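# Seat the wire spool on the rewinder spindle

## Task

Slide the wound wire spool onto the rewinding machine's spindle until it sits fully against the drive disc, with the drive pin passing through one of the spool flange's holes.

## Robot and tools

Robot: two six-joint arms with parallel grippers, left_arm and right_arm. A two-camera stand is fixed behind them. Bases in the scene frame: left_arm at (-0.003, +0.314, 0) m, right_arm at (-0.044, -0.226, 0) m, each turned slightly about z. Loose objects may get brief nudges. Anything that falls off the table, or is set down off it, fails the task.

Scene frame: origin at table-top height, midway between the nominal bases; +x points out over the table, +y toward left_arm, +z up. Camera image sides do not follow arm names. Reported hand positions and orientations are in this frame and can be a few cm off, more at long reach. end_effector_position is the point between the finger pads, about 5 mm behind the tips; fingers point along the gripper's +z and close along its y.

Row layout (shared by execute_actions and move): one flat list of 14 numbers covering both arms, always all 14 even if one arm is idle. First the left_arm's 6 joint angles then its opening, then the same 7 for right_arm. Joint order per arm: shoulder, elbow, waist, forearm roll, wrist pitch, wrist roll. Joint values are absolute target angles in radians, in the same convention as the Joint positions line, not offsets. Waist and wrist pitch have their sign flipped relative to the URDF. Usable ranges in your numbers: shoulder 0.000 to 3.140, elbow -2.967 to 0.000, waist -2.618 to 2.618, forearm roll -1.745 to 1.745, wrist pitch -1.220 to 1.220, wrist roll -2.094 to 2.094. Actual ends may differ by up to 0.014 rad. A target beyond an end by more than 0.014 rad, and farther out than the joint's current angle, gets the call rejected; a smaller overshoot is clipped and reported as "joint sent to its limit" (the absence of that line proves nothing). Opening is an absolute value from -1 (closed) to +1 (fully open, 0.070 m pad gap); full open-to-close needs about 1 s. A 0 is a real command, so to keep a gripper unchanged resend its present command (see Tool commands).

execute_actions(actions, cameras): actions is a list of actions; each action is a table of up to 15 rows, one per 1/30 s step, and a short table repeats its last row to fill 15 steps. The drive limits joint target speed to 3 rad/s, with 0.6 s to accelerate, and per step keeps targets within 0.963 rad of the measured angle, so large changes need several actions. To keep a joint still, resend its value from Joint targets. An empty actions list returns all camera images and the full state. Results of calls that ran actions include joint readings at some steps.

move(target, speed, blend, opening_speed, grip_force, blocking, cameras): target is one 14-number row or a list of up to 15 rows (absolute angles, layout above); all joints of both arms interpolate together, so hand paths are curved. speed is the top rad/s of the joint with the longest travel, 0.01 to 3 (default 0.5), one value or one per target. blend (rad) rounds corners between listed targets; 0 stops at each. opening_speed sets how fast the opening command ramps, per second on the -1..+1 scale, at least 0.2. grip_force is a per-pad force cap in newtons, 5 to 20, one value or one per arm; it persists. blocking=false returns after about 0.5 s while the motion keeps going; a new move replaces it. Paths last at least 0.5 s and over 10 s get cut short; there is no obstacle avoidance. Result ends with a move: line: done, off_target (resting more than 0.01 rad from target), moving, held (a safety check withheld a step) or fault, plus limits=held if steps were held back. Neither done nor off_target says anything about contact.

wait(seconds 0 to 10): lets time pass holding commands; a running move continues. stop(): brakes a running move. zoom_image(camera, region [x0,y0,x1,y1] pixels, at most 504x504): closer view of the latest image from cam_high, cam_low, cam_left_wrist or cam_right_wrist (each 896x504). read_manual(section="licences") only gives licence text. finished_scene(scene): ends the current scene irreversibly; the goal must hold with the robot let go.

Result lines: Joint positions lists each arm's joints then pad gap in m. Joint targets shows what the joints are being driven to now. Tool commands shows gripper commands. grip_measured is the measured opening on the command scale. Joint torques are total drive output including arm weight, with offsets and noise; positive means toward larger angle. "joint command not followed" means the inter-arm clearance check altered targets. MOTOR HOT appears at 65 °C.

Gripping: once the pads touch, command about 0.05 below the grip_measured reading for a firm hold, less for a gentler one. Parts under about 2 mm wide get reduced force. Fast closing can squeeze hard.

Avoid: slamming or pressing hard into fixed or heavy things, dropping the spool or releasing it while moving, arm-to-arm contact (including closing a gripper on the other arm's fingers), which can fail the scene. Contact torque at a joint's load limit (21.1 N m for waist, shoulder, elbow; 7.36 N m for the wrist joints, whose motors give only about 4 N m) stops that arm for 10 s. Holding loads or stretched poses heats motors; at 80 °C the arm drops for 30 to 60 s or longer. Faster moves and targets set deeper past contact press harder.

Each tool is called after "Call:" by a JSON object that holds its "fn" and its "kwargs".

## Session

Call:
{"fn": "execute_actions", "kwargs": {"actions": []}}

Scene clock: 0.00 s.
left_arm: end_effector_position=(+0.2525, -0.0762, +0.3904) grip_measured=+0.99 end_effector_quat_wxyz=(+0.428, +0.574, +0.626, -0.309) | right_arm: end_effector_position=(+0.2820, -0.3620, +0.2096) grip_measured=+0.99 end_effector_quat_wxyz=(+0.307, +0.172, +0.932, -0.087)
Joint names: [shoulder, elbow, waist, forearm roll, wrist pitch, wrist roll]
Joint positions: left_arm=[1.626 -1.8 0.721 -0.709 -0.946 0.895 0.07] | right_arm=[1.324 -1.07 0.402 -0.092 -0.758 0.057 0.07]
Joint torques (N m): no reading
Motor temperatures (°C): left_arm=[32 31 34 34 33 29] | right_arm=[36 31 29 33 37 28]
Joint targets: left_arm=[1.626 -1.800 0.721 -0.709 -0.946 0.895] | right_arm=[1.324 -1.070 0.402 -0.092 -0.758 0.057]
Tool commands: left_gripper/opening=+1.0 right_gripper/opening=+1.0

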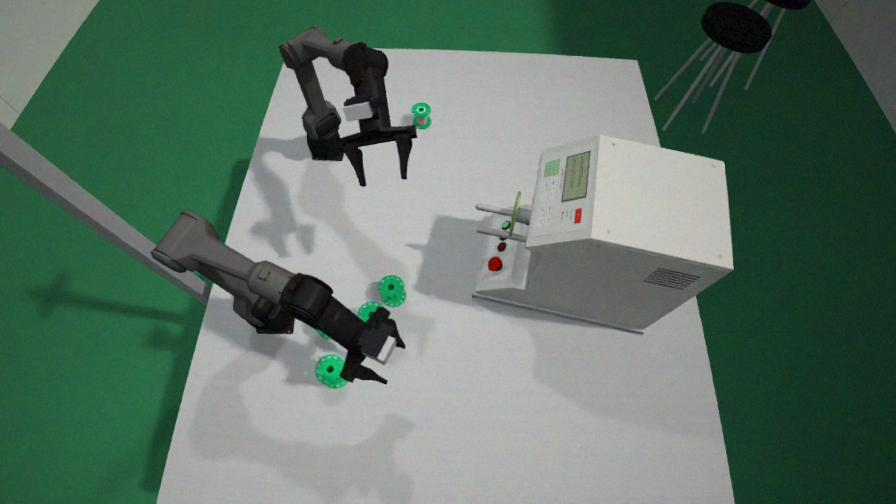

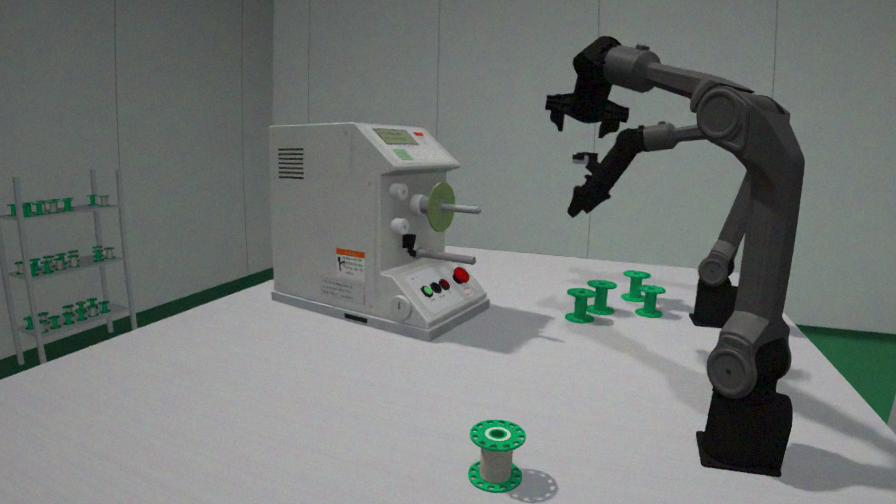

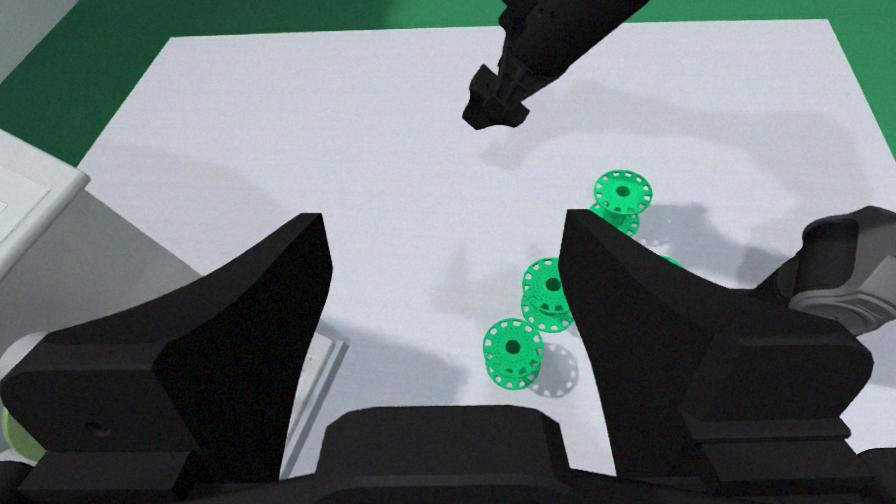

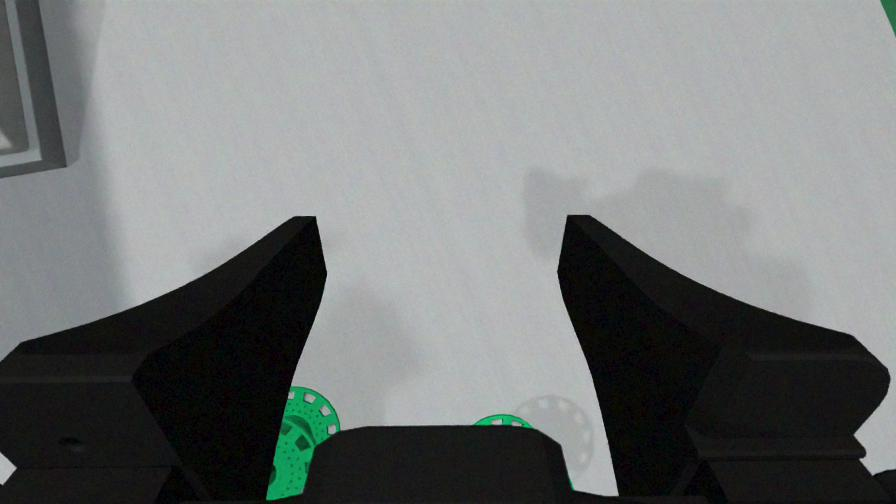

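Call:
{"fn": "move", "kwargs": {"target": [[1.40,-1.30,0.60,-0.80,0.0,0.0,1.0,1.324,-1.07,0.402,-0.092,-0.758,0.057,1.0],[1.70,-0.85,0.95,-1.03,1.03,-0.87,1.0,1.2213,-0.4516,-0.21,0.0,0.9515,0.0,1.0],[1.8901,-1.0798,0.9874,-1.032,1.0335,-0.871,1.0,1.2213,-0.4516,-0.21,0.0,0.9515,0.0,1.0]], "speed": [0.7,0.7,0.25], "blend": [0.1,0.05,0], "cameras": ["all"]}}

Scene clock: 52.37 s.
left_arm: end_effector_position=(+0.3918, -0.0015, +0.2275) grip_measured=+0.99 end_effector_quat_wxyz=(+0.453, -0.456, +0.544, -0.539) | right_arm: end_effector_position=(+0.3056, -0.1338, +0.3191) grip_measured=+0.99 end_effector_quat_wxyz=(+0.789, -0.078, +0.601, +0.103)
Joint names: [shoulder, elbow, waist, forearm roll, wrist pitch, wrist roll]
Joint positions: left_arm=[1.892 -1.081 0.988 -1.032 1.033 -0.871 0.07] | right_arm=[1.221 -0.451 -0.211 -0.001 0.952 0 0.07]
Joint torques (N m): left_arm=[-8.68 -4.88 0.7 0.5 0.6 -0.05] | right_arm=[-1.73 -6.6 1.34 0.05 1.23 -0.1]
Joint targets: left_arm=[1.890 -1.080 0.987 -1.032 1.033 -0.871] | right_arm=[1.221 -0.452 -0.210 0.000 0.952 0.000]
move: done

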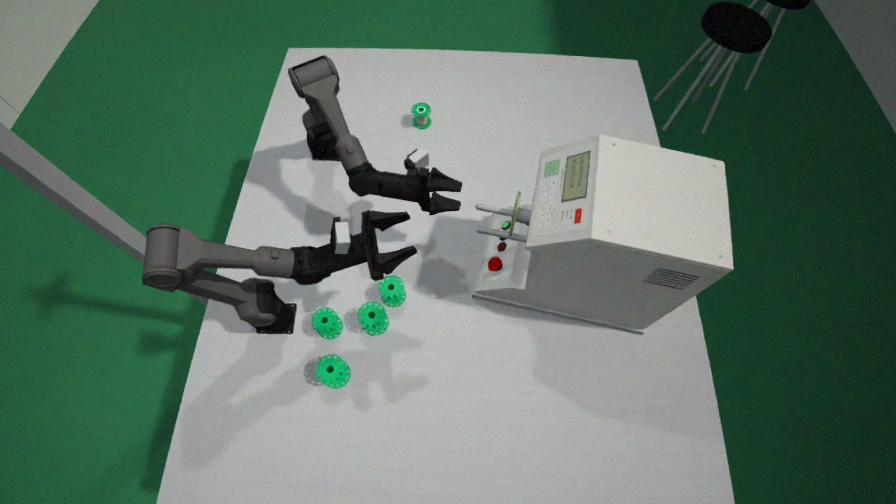

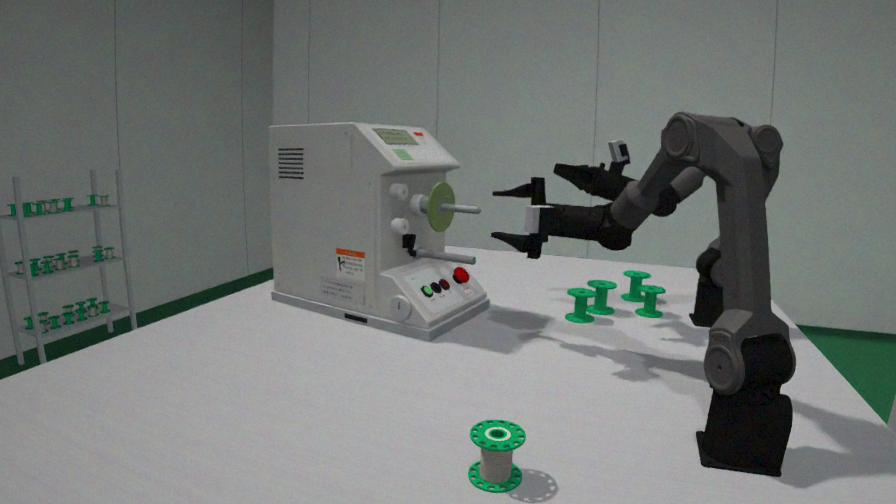

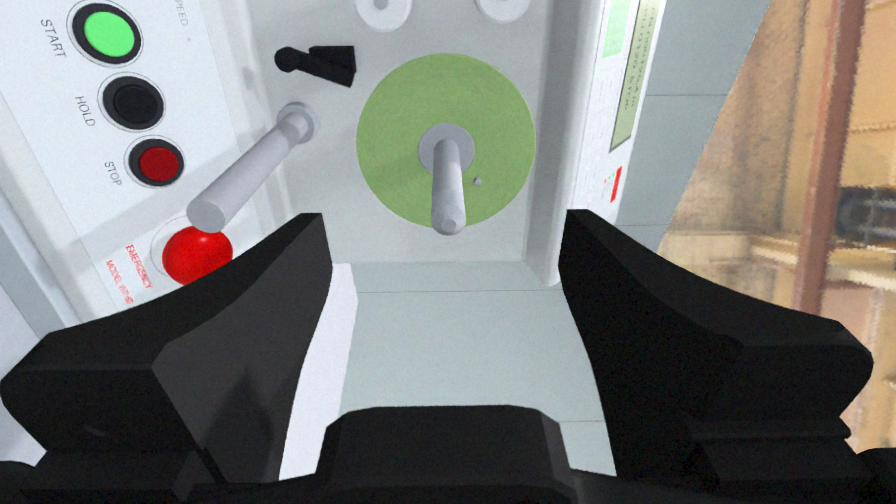

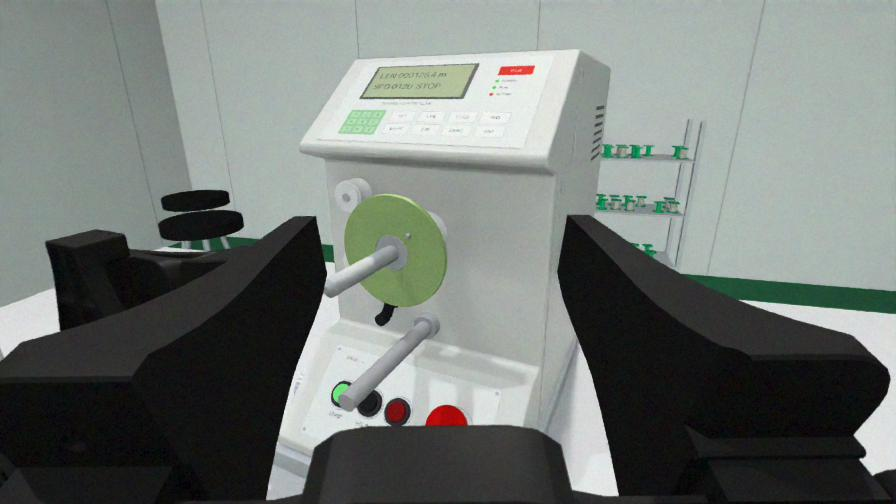

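Call:
{"fn": "zoom_image", "kwargs": {"camera": "cam_left_wrist", "region": [340, 40, 550, 250]}}

Call:
{"fn": "zoom_image", "kwargs": {"camera": "cam_right_wrist", "region": [315, 180, 455, 310]}}

Call:
{"fn": "zoom_image", "kwargs": {"camera": "cam_high", "region": [400, 90, 540, 230]}}

Scaled by 2.400 from the camera's 896x504 image, which has a finer 1280x720 frame.

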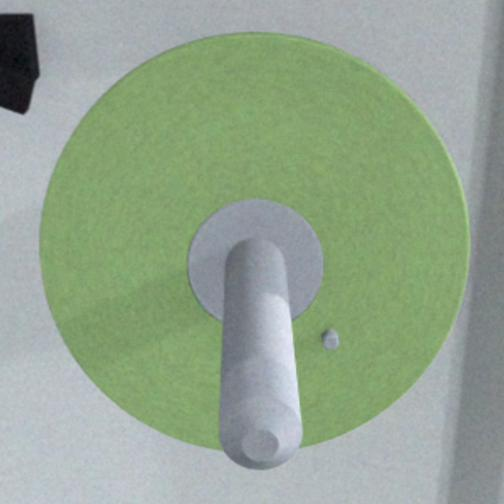

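Scaled by 3.600 from the camera's 896x504 image, which has a finer 1280x720 frame.

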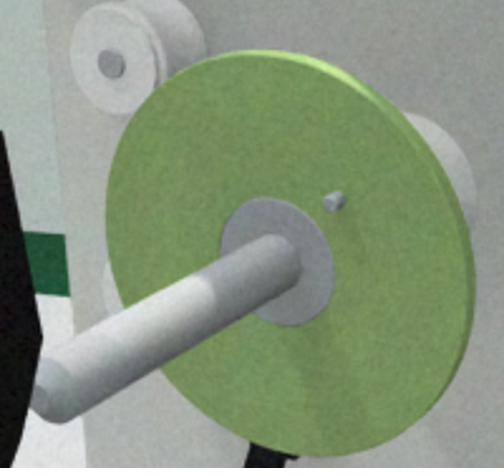

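Scaled by 3.600 from the camera's 896x504 image, which has a finer 1280x720 frame.

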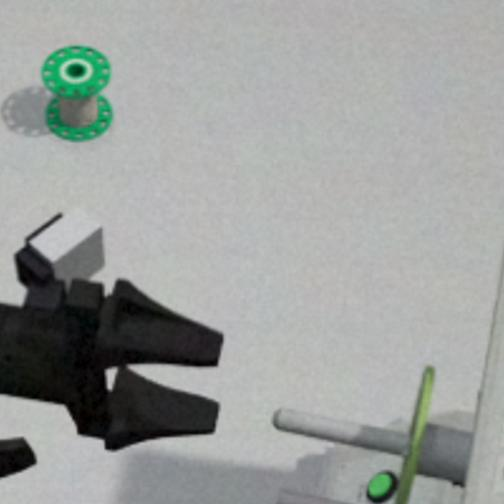

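Call:
{"fn": "move", "kwargs": {"target": [[1.70,-0.85,0.95,-1.03,1.03,-0.87,1.0,1.2213,-0.4516,-0.21,0.0,0.9515,0.0,1.0],[1.45,-0.95,0.30,-0.50,0.20,-1.20,1.0,1.2213,-0.4516,-0.28,0.0,0.9515,0.0,1.0],[1.318,-0.8818,-0.4454,0.0,-0.908,-1.571,1.0,1.2213,-0.4516,-0.30,0.0,0.9515,0.0,1.0]], "speed": [0.5,0.8,0.8], "blend": [0.05,0.1,0], "cameras": ["all"]}}

Scene clock: 88.67 s.
left_arm: end_effector_position=(+0.2499, +0.4302, +0.1300) grip_measured=+0.99 end_effector_quat_wxyz=(-0.132, +0.832, -0.533, +0.085) | right_arm: end_effector_position=(+0.2961, -0.1031, +0.3191) grip_measured=+0.99 end_effector_quat_wxyz=(+0.783, -0.105, +0.597, +0.137)
Joint names: [shoulder, elbow, waist, forearm roll, wrist pitch, wrist roll]
Joint positions: left_arm=[1.318 -0.882 -0.447 0 -0.908 -1.571 0.07] | right_arm=[1.221 -0.451 -0.299 -0.001 0.952 0 0.07]
Joint torques (N m): left_arm=[-3.81 -5.65 1.17 -0.01 0.27 0.21] | right_arm=[-1.03 -6.51 0.17 0.05 1.23 -0.15]
Joint targets: left_arm=[1.318 -0.882 -0.445 0.000 -0.908 -1.571] | right_arm=[1.221 -0.452 -0.300 0.000 0.951 0.000]
move: done

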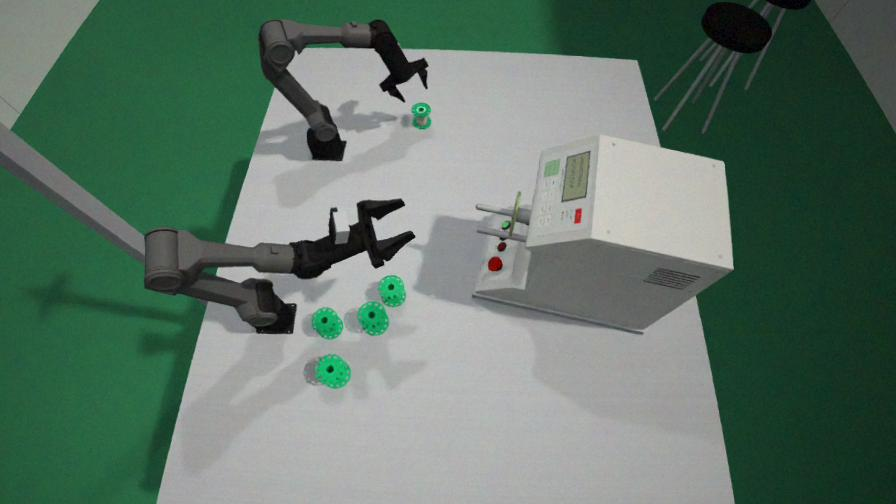

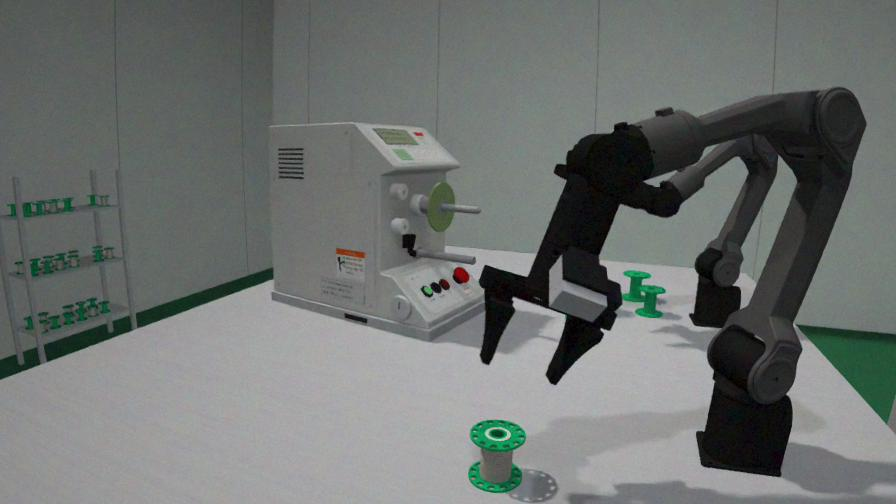

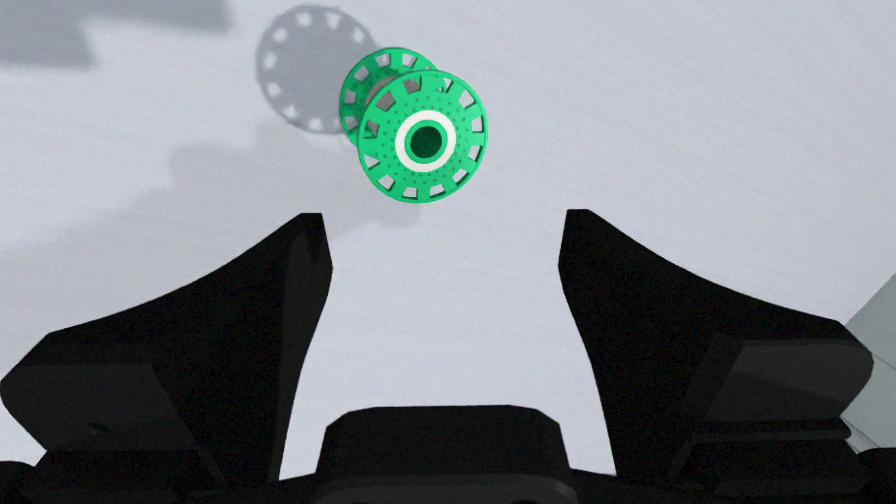

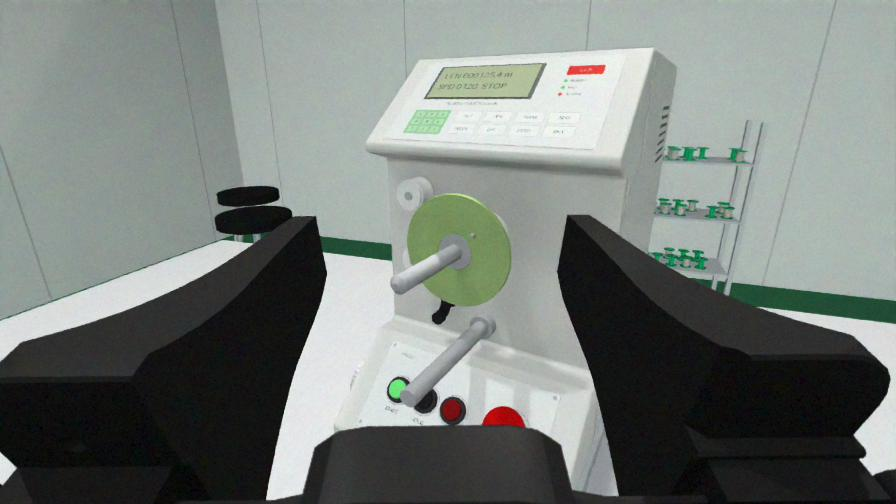

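Call:
{"fn": "move", "kwargs": {"target": [1.6444,-1.1042,-0.4585,0.0,-1.1178,-1.571,1.0,1.2213,-0.4516,-0.30,0.0,0.9515,0.0,1.0], "speed": 0.4, "cameras": ["cam_left_wrist"]}}

Call:
{"fn": "zoom_image", "kwargs": {"camera": "cam_left_wrist", "region": [320, 60, 580, 270]}}

Scene clock: 98.70 s.
left_arm: end_effector_position=(+0.2629, +0.4399, +0.0895) grip_measured=+0.99 end_effector_quat_wxyz=(+0.001, +0.845, -0.534, -0.001) | right_arm: end_effector_position=(+0.2961, -0.1031, +0.3191) grip_measured=+0.99 end_effector_quat_wxyz=(+0.783, -0.105, +0.597, +0.137)
Joint names: [shoulder, elbow, waist, forearm roll, wrist pitch, wrist roll]
Joint positions: left_arm=[1.647 -1.105 -0.458 0 -1.119 -1.571 0.07] | right_arm=[1.221 -0.451 -0.299 -0.001 0.952 0 0.07]
Joint torques (N m): left_arm=[-6.78 -5.52 -0.23 0.08 0.1 0.24] | right_arm=[-1.08 -6.51 1.28 0.11 1.22 -0.13]
Joint targets: left_arm=[1.644 -1.104 -0.458 0.000 -1.118 -1.571] | right_arm=[1.221 -0.452 -0.300 0.000 0.951 0.000]
move: done
Images, in order (width x height): cam_left_wrist 896x504.

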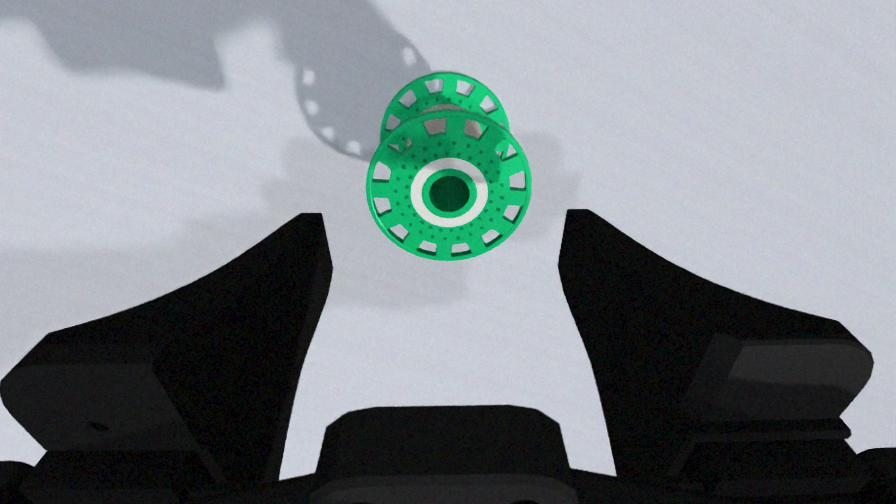

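Scaled by 1.938 from the camera's 896x504 image, which has a finer 1280x720 frame.

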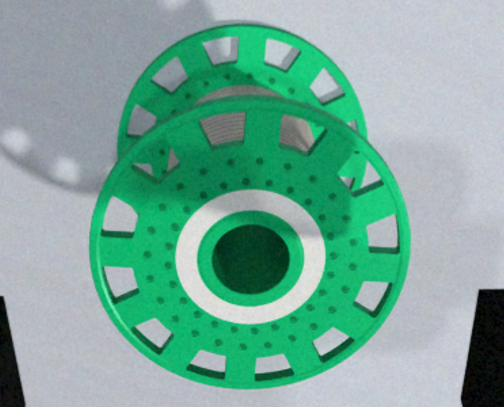

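Call:
{"fn": "move", "kwargs": {"target": [1.7108,-1.0122,-0.4497,0.0,-0.9594,-1.571,1.0,1.2213,-0.4516,-0.30,0.0,0.9515,0.0,1.0], "speed": 0.2, "cameras": ["cam_left_wrist","cam_low"]}}

Call:
{"fn": "zoom_image", "kwargs": {"camera": "cam_left_wrist", "region": [310, 120, 590, 350]}}

Call:
{"fn": "zoom_image", "kwargs": {"camera": "cam_low", "region": [430, 350, 590, 504]}}

Scene clock: 103.23 s.
left_arm: end_effector_position=(+0.2646, +0.4381, +0.0490) grip_measured=+0.99 end_effector_quat_wxyz=(+0.001, +0.843, -0.538, +0.000) | right_arm: end_effector_position=(+0.2961, -0.1031, +0.3191) grip_measured=+0.99 end_effector_quat_wxyz=(+0.783, -0.105, +0.597, +0.137)
Joint names: [shoulder, elbow, waist, forearm roll, wrist pitch, wrist roll]
Joint positions: left_arm=[1.712 -1.011 -0.45 0 -0.959 -1.571 0.07] | right_arm=[1.221 -0.451 -0.299 -0.001 0.952 0 0.07]
Joint torques (N m): left_arm=[-6.15 -5.64 1.11 0.01 -0.04 0.18] | right_arm=[-1.08 -6.5 1.26 0.15 1.21 -0.12]
Joint targets: left_arm=[1.711 -1.012 -0.450 0.000 -0.959 -1.571] | right_arm=[1.221 -0.452 -0.300 0.000 0.951 0.000]
move: done
Images, in order (width x height): cam_low 896x504, cam_left_wrist 896x504.

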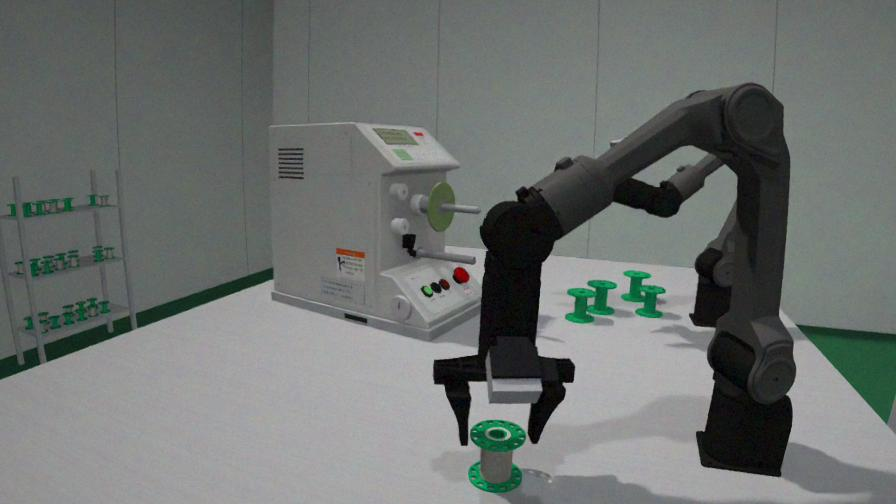

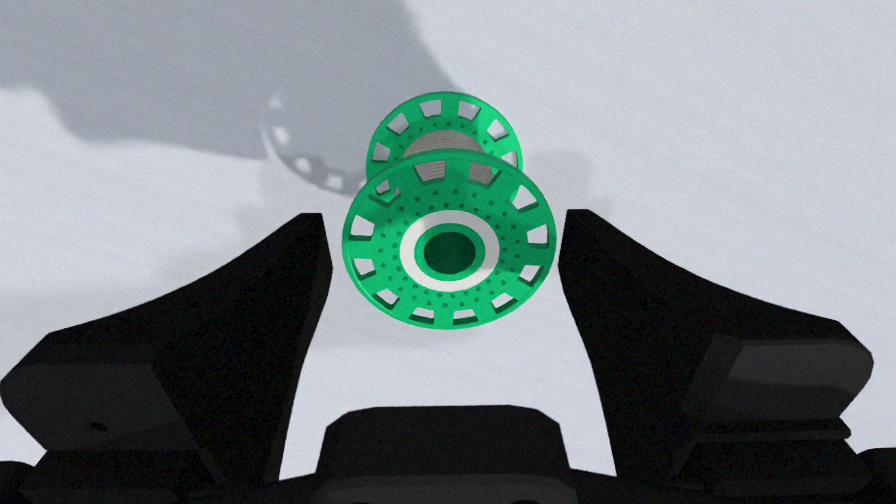

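Scaled by 1.800 from the camera's 896x504 image, which has a finer 1280x720 frame.

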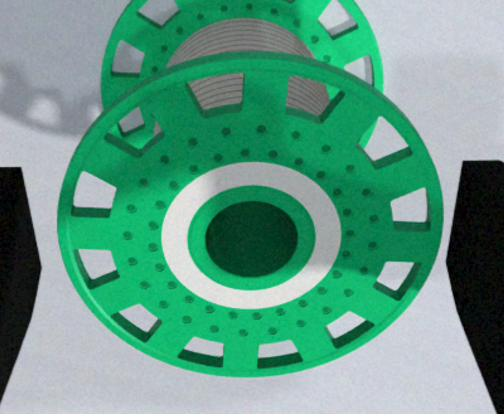

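Scaled by 3.150 from the camera's 896x504 image, which has a finer 1280x720 frame.

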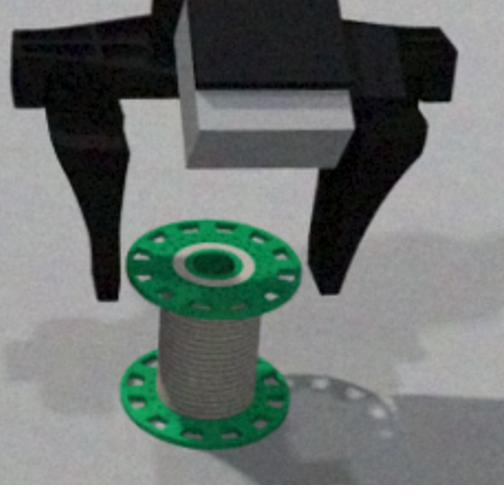

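Call:
{"fn": "move", "kwargs": {"target": [1.7108,-1.0122,-0.4497,0.0,-0.9594,-1.571,0.58,1.2213,-0.4516,-0.30,0,0.9515,0,1.0], "grip_force": 19, "opening_speed": 0.5, "cameras": ["cam_left_wrist"]}}

Scene clock: 112.23 s.
left_arm: end_effector_position=(+0.2649, +0.4382, +0.0492) grip_measured=+0.70 end_effector_quat_wxyz=(+0.000, +0.843, -0.538, +0.000) | right_arm: end_effector_position=(+0.2961, -0.1031, +0.3191) grip_measured=+0.99 end_effector_quat_wxyz=(+0.783, -0.105, +0.597, +0.137)
Joint names: [shoulder, elbow, waist, forearm roll, wrist pitch, wrist roll]
Joint positions: left_arm=[1.712 -1.012 -0.45 0 -0.959 -1.571 0.059] | right_arm=[1.221 -0.451 -0.299 -0.001 0.952 0 0.07]
Joint torques (N m): left_arm=[-6.84 -5.5 0.9 -0.05 -0.04 0.12] | right_arm=[-1.13 -6.47 1.28 0.16 1.2 -0.11]
Joint targets: left_arm=[1.711 -1.012 -0.450 0.000 -0.959 -1.571] | right_arm=[1.221 -0.452 -0.300 0.000 0.951 0.000]
grip_force (N): 19, 19
move: done
Images, in order (width x height): cam_left_wrist 896x504.

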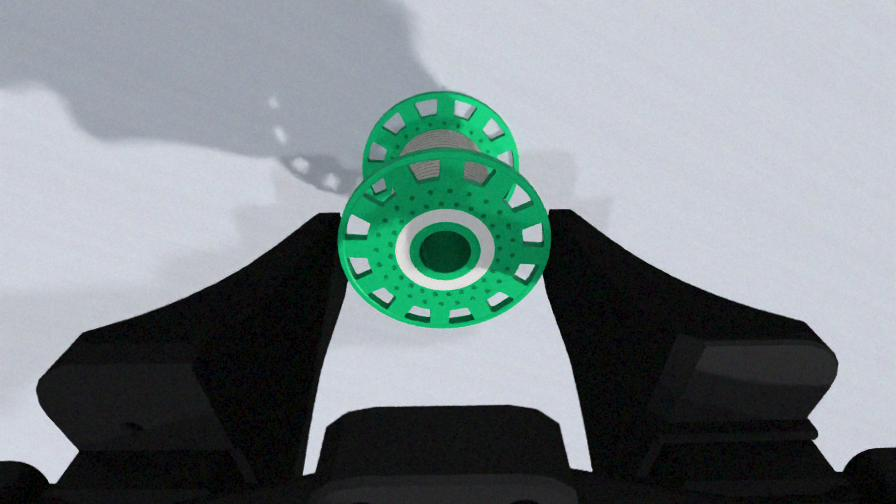

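Call:
{"fn": "move", "kwargs": {"target": [1.6357,-1.1354,-0.4497,0.0,-1.1577,-1.571,0.58,1.2213,-0.4516,-0.30,0,0.9515,0,1.0], "speed": 0.15, "cameras": ["cam_high","cam_left_wrist"]}}

Scene clock: 119.93 s.
left_arm: end_effector_position=(+0.2647, +0.4381, +0.1003) grip_measured=+0.70 end_effector_quat_wxyz=(+0.000, +0.843, -0.538, +0.000) | right_arm: end_effector_position=(+0.2961, -0.1031, +0.3191) grip_measured=+0.99 end_effector_quat_wxyz=(+0.783, -0.105, +0.597, +0.137)
Joint names: [shoulder, elbow, waist, forearm roll, wrist pitch, wrist roll]
Joint positions: left_arm=[1.635 -1.136 -0.45 0 -1.159 -1.571 0.059] | right_arm=[1.221 -0.451 -0.299 -0.001 0.952 0 0.07]
Joint torques (N m): left_arm=[-6.56 -6.49 0.42 0.04 0.11 0.01] | right_arm=[-1.15 -6.46 1.28 0.16 1.19 -0.09]
Joint targets: left_arm=[1.636 -1.135 -0.450 0.000 -1.158 -1.571] | right_arm=[1.221 -0.452 -0.300 0.000 0.951 0.000]
grip_force (N): 19, 19
move: done
Images, in order (width x height): cam_high 896x504, cam_left_wrist 896x504.

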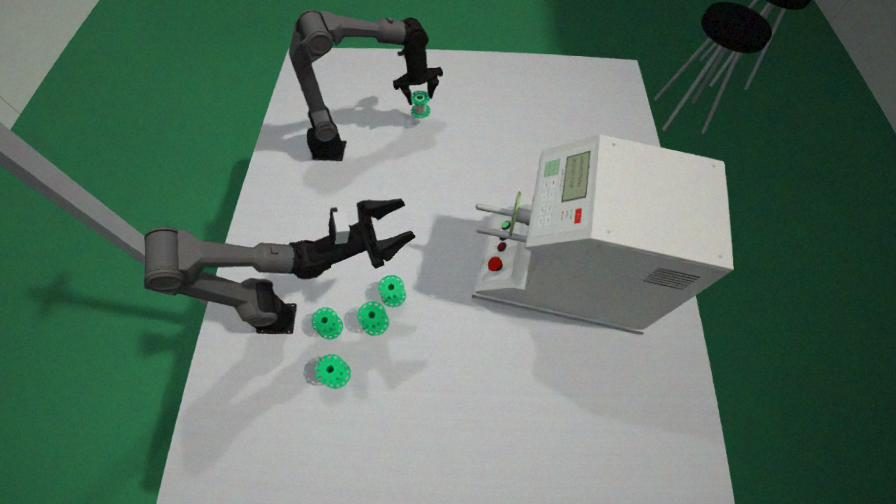

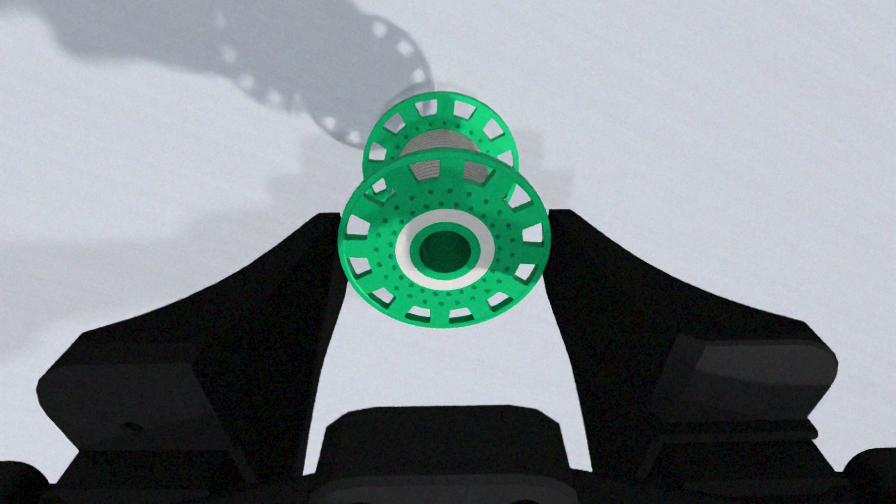

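Call:
{"fn": "zoom_image", "kwargs": {"camera": "cam_high", "region": [440, 160, 620, 300]}}

Call:
{"fn": "move", "kwargs": {"target": [1.2835,-0.3416,-0.4497,0.0,0.8547,-1.571,0.58,1.2213,-0.4516,-0.30,0,0.9515,0,1.0], "speed": 0.45, "cameras": ["cam_left_wrist","cam_right_wrist"]}}

Scaled by 2.800 from the camera's 896x504 image, which has a finer 1280x720 frame.

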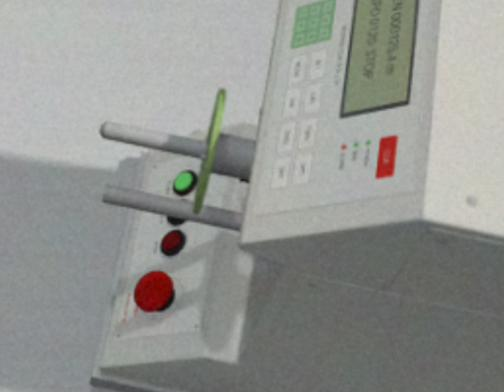

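Scene clock: 129.73 s.
left_arm: end_effector_position=(+0.3233, +0.4654, +0.2298) grip_measured=+0.70 end_effector_quat_wxyz=(+0.596, -0.596, +0.380, -0.380) | right_arm: end_effector_position=(+0.2961, -0.1031, +0.3191) grip_measured=+0.99 end_effector_quat_wxyz=(+0.783, -0.105, +0.597, +0.137)
Joint names: [shoulder, elbow, waist, forearm roll, wrist pitch, wrist roll]
Joint positions: left_arm=[1.283 -0.341 -0.45 0 0.855 -1.571 0.059] | right_arm=[1.221 -0.451 -0.299 -0.001 0.952 0 0.07]
Joint torques (N m): left_arm=[-3.79 -7.12 -0.1 -0.04 1 -0.01] | right_arm=[-1.19 -6.45 1.26 0.15 1.18 -0.06]
Joint targets: left_arm=[1.283 -0.342 -0.450 0.000 0.855 -1.571] | right_arm=[1.221 -0.452 -0.300 0.000 0.951 0.000]
grip_force (N): 19, 19
move: done
Images, in order (width x height): cam_left_wrist 896x504, cam_right_wrist 896x504.

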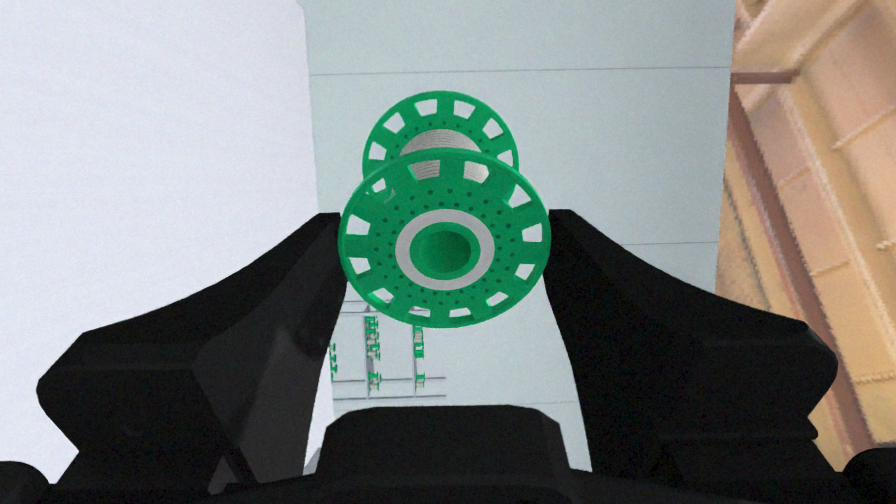

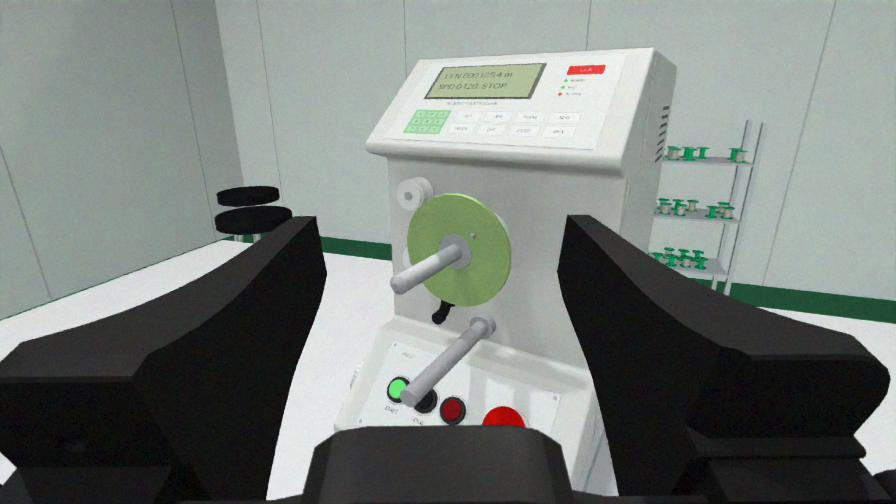

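Call:
{"fn": "move", "kwargs": {"target": [1.8006,-0.9589,1.1802,-1.1606,1.1559,-0.8388,0.58,1.2213,-0.5516,-0.25,0,0.8515,0,1.0], "speed": 0.45, "cameras": ["all"]}}

Scene clock: 147.50 s.
left_arm: end_effector_position=(+0.3238, -0.0096, +0.2309) grip_measured=+0.70 end_effector_quat_wxyz=(+0.445, -0.450, +0.551, -0.544) | right_arm: end_effector_position=(+0.3142, -0.1162, +0.3407) grip_measured=+0.99 end_effector_quat_wxyz=(+0.787, -0.090, +0.599, +0.118)
Joint names: [shoulder, elbow, waist, forearm roll, wrist pitch, wrist roll]
Joint positions: left_arm=[1.801 -0.96 1.181 -1.161 1.156 -0.838 0.059] | right_arm=[1.221 -0.551 -0.25 -0.001 0.852 0 0.07]
Joint torques (N m): left_arm=[-8.39 -6.47 -0.39 1 0.78 -0.04] | right_arm=[-2.14 -6.51 1.07 0.08 1.04 -0.05]
Joint targets: left_arm=[1.801 -0.959 1.180 -1.161 1.156 -0.839] | right_arm=[1.221 -0.552 -0.250 0.000 0.852 0.000]
grip_force (N): 19, 19
move: done

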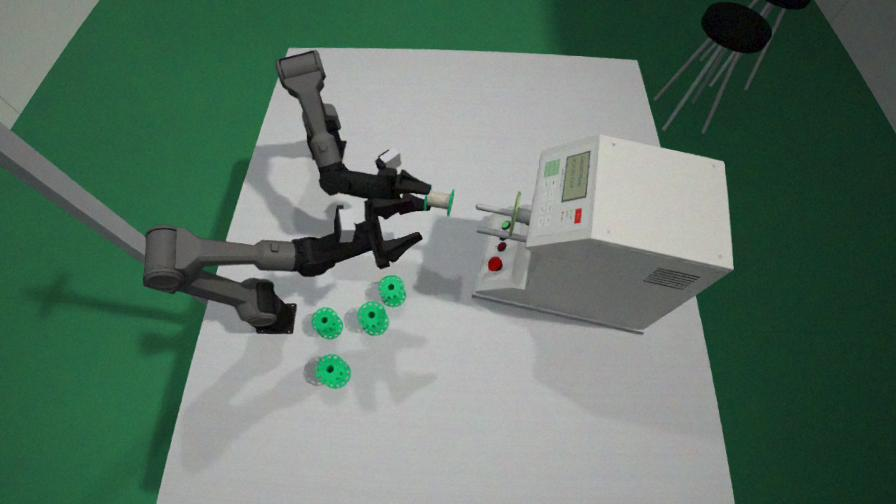

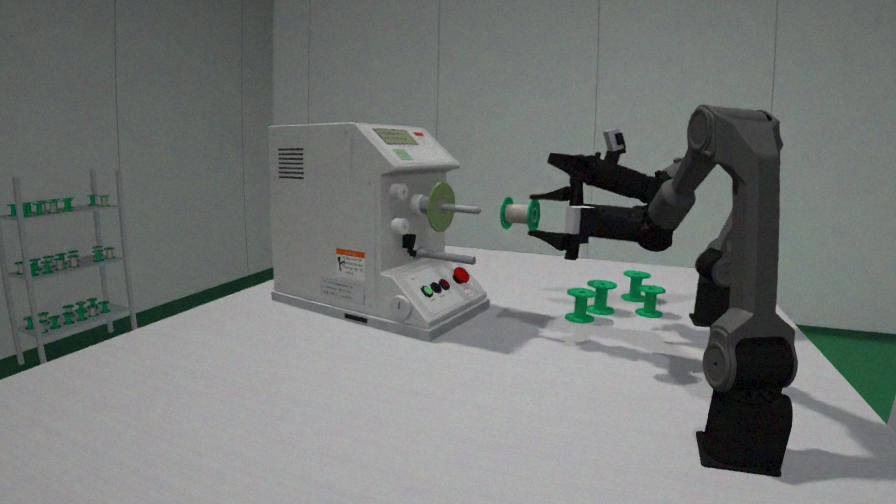

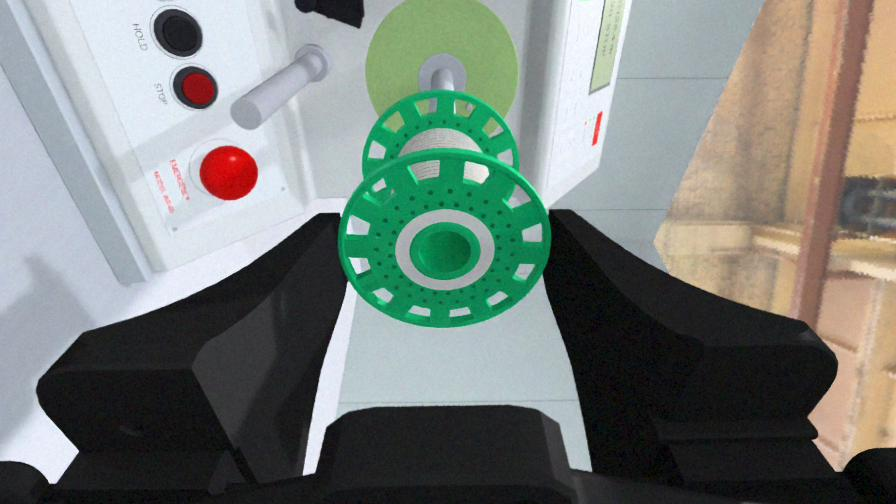

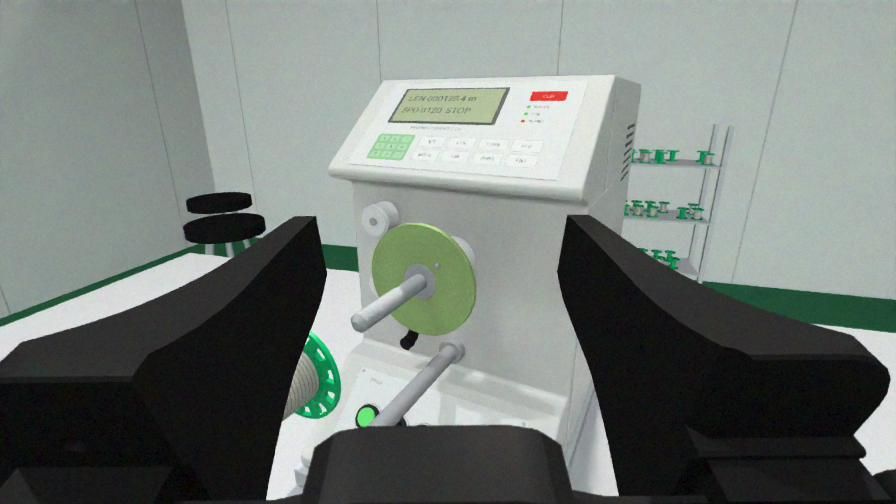

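Call:
{"fn": "zoom_image", "kwargs": {"camera": "cam_low", "region": [400, 160, 600, 270]}}

Call:
{"fn": "zoom_image", "kwargs": {"camera": "cam_high", "region": [390, 160, 550, 250]}}

Call:
{"fn": "zoom_image", "kwargs": {"camera": "cam_left_wrist", "region": [330, 0, 570, 150]}}

Scaled by 2.520 from the camera's 896x504 image, which has a finer 1280x720 frame.

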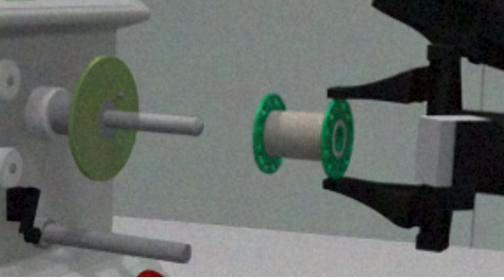

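Scaled by 3.150 from the camera's 896x504 image, which has a finer 1280x720 frame.

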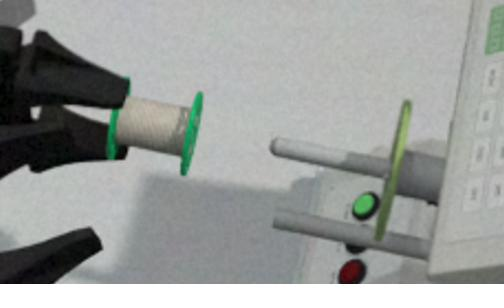

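Scaled by 2.100 from the camera's 896x504 image, which has a finer 1280x720 frame.

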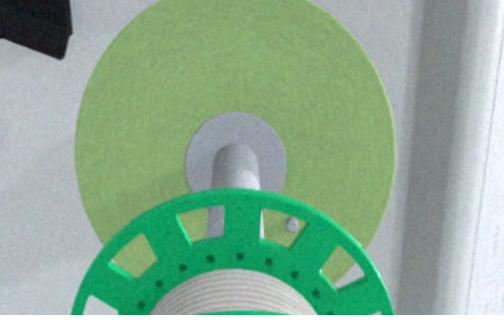

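Call:
{"fn": "zoom_image", "kwargs": {"camera": "cam_high", "region": [420, 180, 470, 220]}}

Call:
{"fn": "zoom_image", "kwargs": {"camera": "cam_high", "region": [470, 185, 530, 235]}}

Scaled by 10.080 from the camera's 896x504 image, which has a finer 1280x720 frame.

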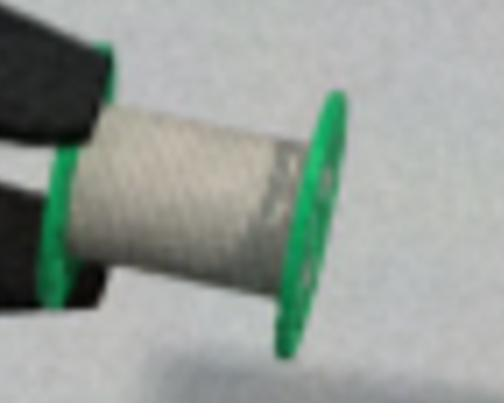

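Scaled by 8.400 from the camera's 896x504 image, which has a finer 1280x720 frame.

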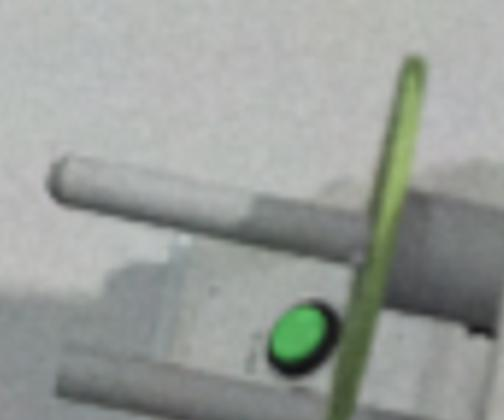

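Call:
{"fn": "zoom_image", "kwargs": {"camera": "cam_left_wrist", "region": [410, 40, 480, 110]}}

Call:
{"fn": "zoom_image", "kwargs": {"camera": "cam_left_wrist", "region": [330, 80, 560, 340]}}

Scaled by 7.200 from the camera's 896x504 image, which has a finer 1280x720 frame.

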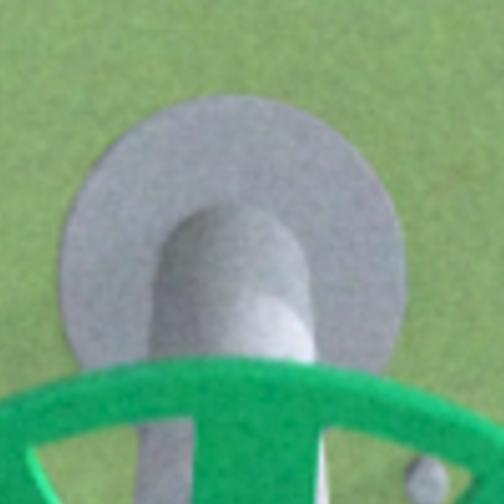

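Scaled by 1.938 from the camera's 896x504 image, which has a finer 1280x720 frame.

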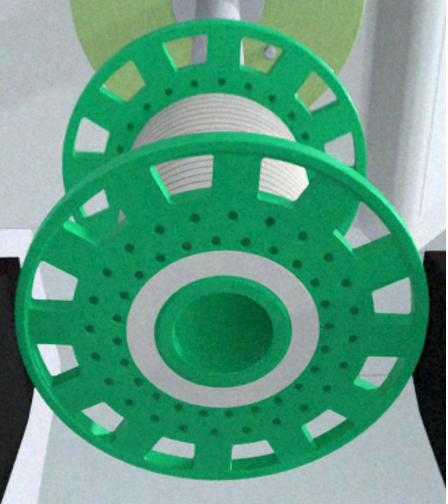

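Call:
{"fn": "zoom_image", "kwargs": {"camera": "cam_low", "region": [490, 180, 560, 250]}}

Call:
{"fn": "zoom_image", "kwargs": {"camera": "cam_low", "region": [420, 170, 490, 240]}}

Scaled by 7.200 from the camera's 896x504 image, which has a finer 1280x720 frame.

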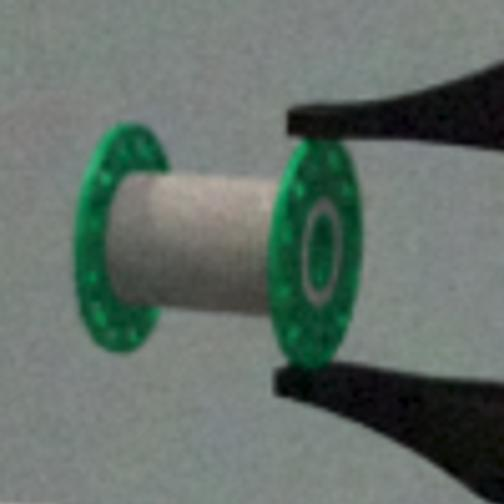

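Scaled by 7.200 from the camera's 896x504 image, which has a finer 1280x720 frame.

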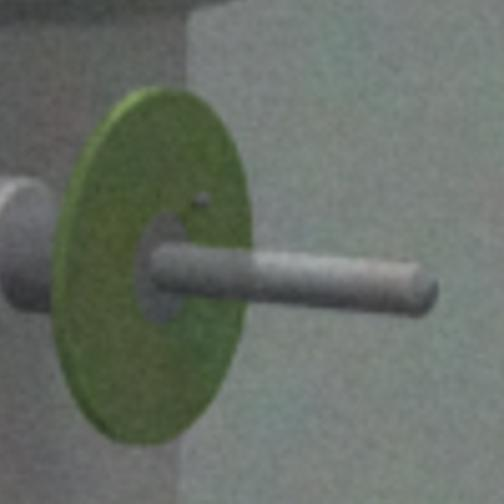

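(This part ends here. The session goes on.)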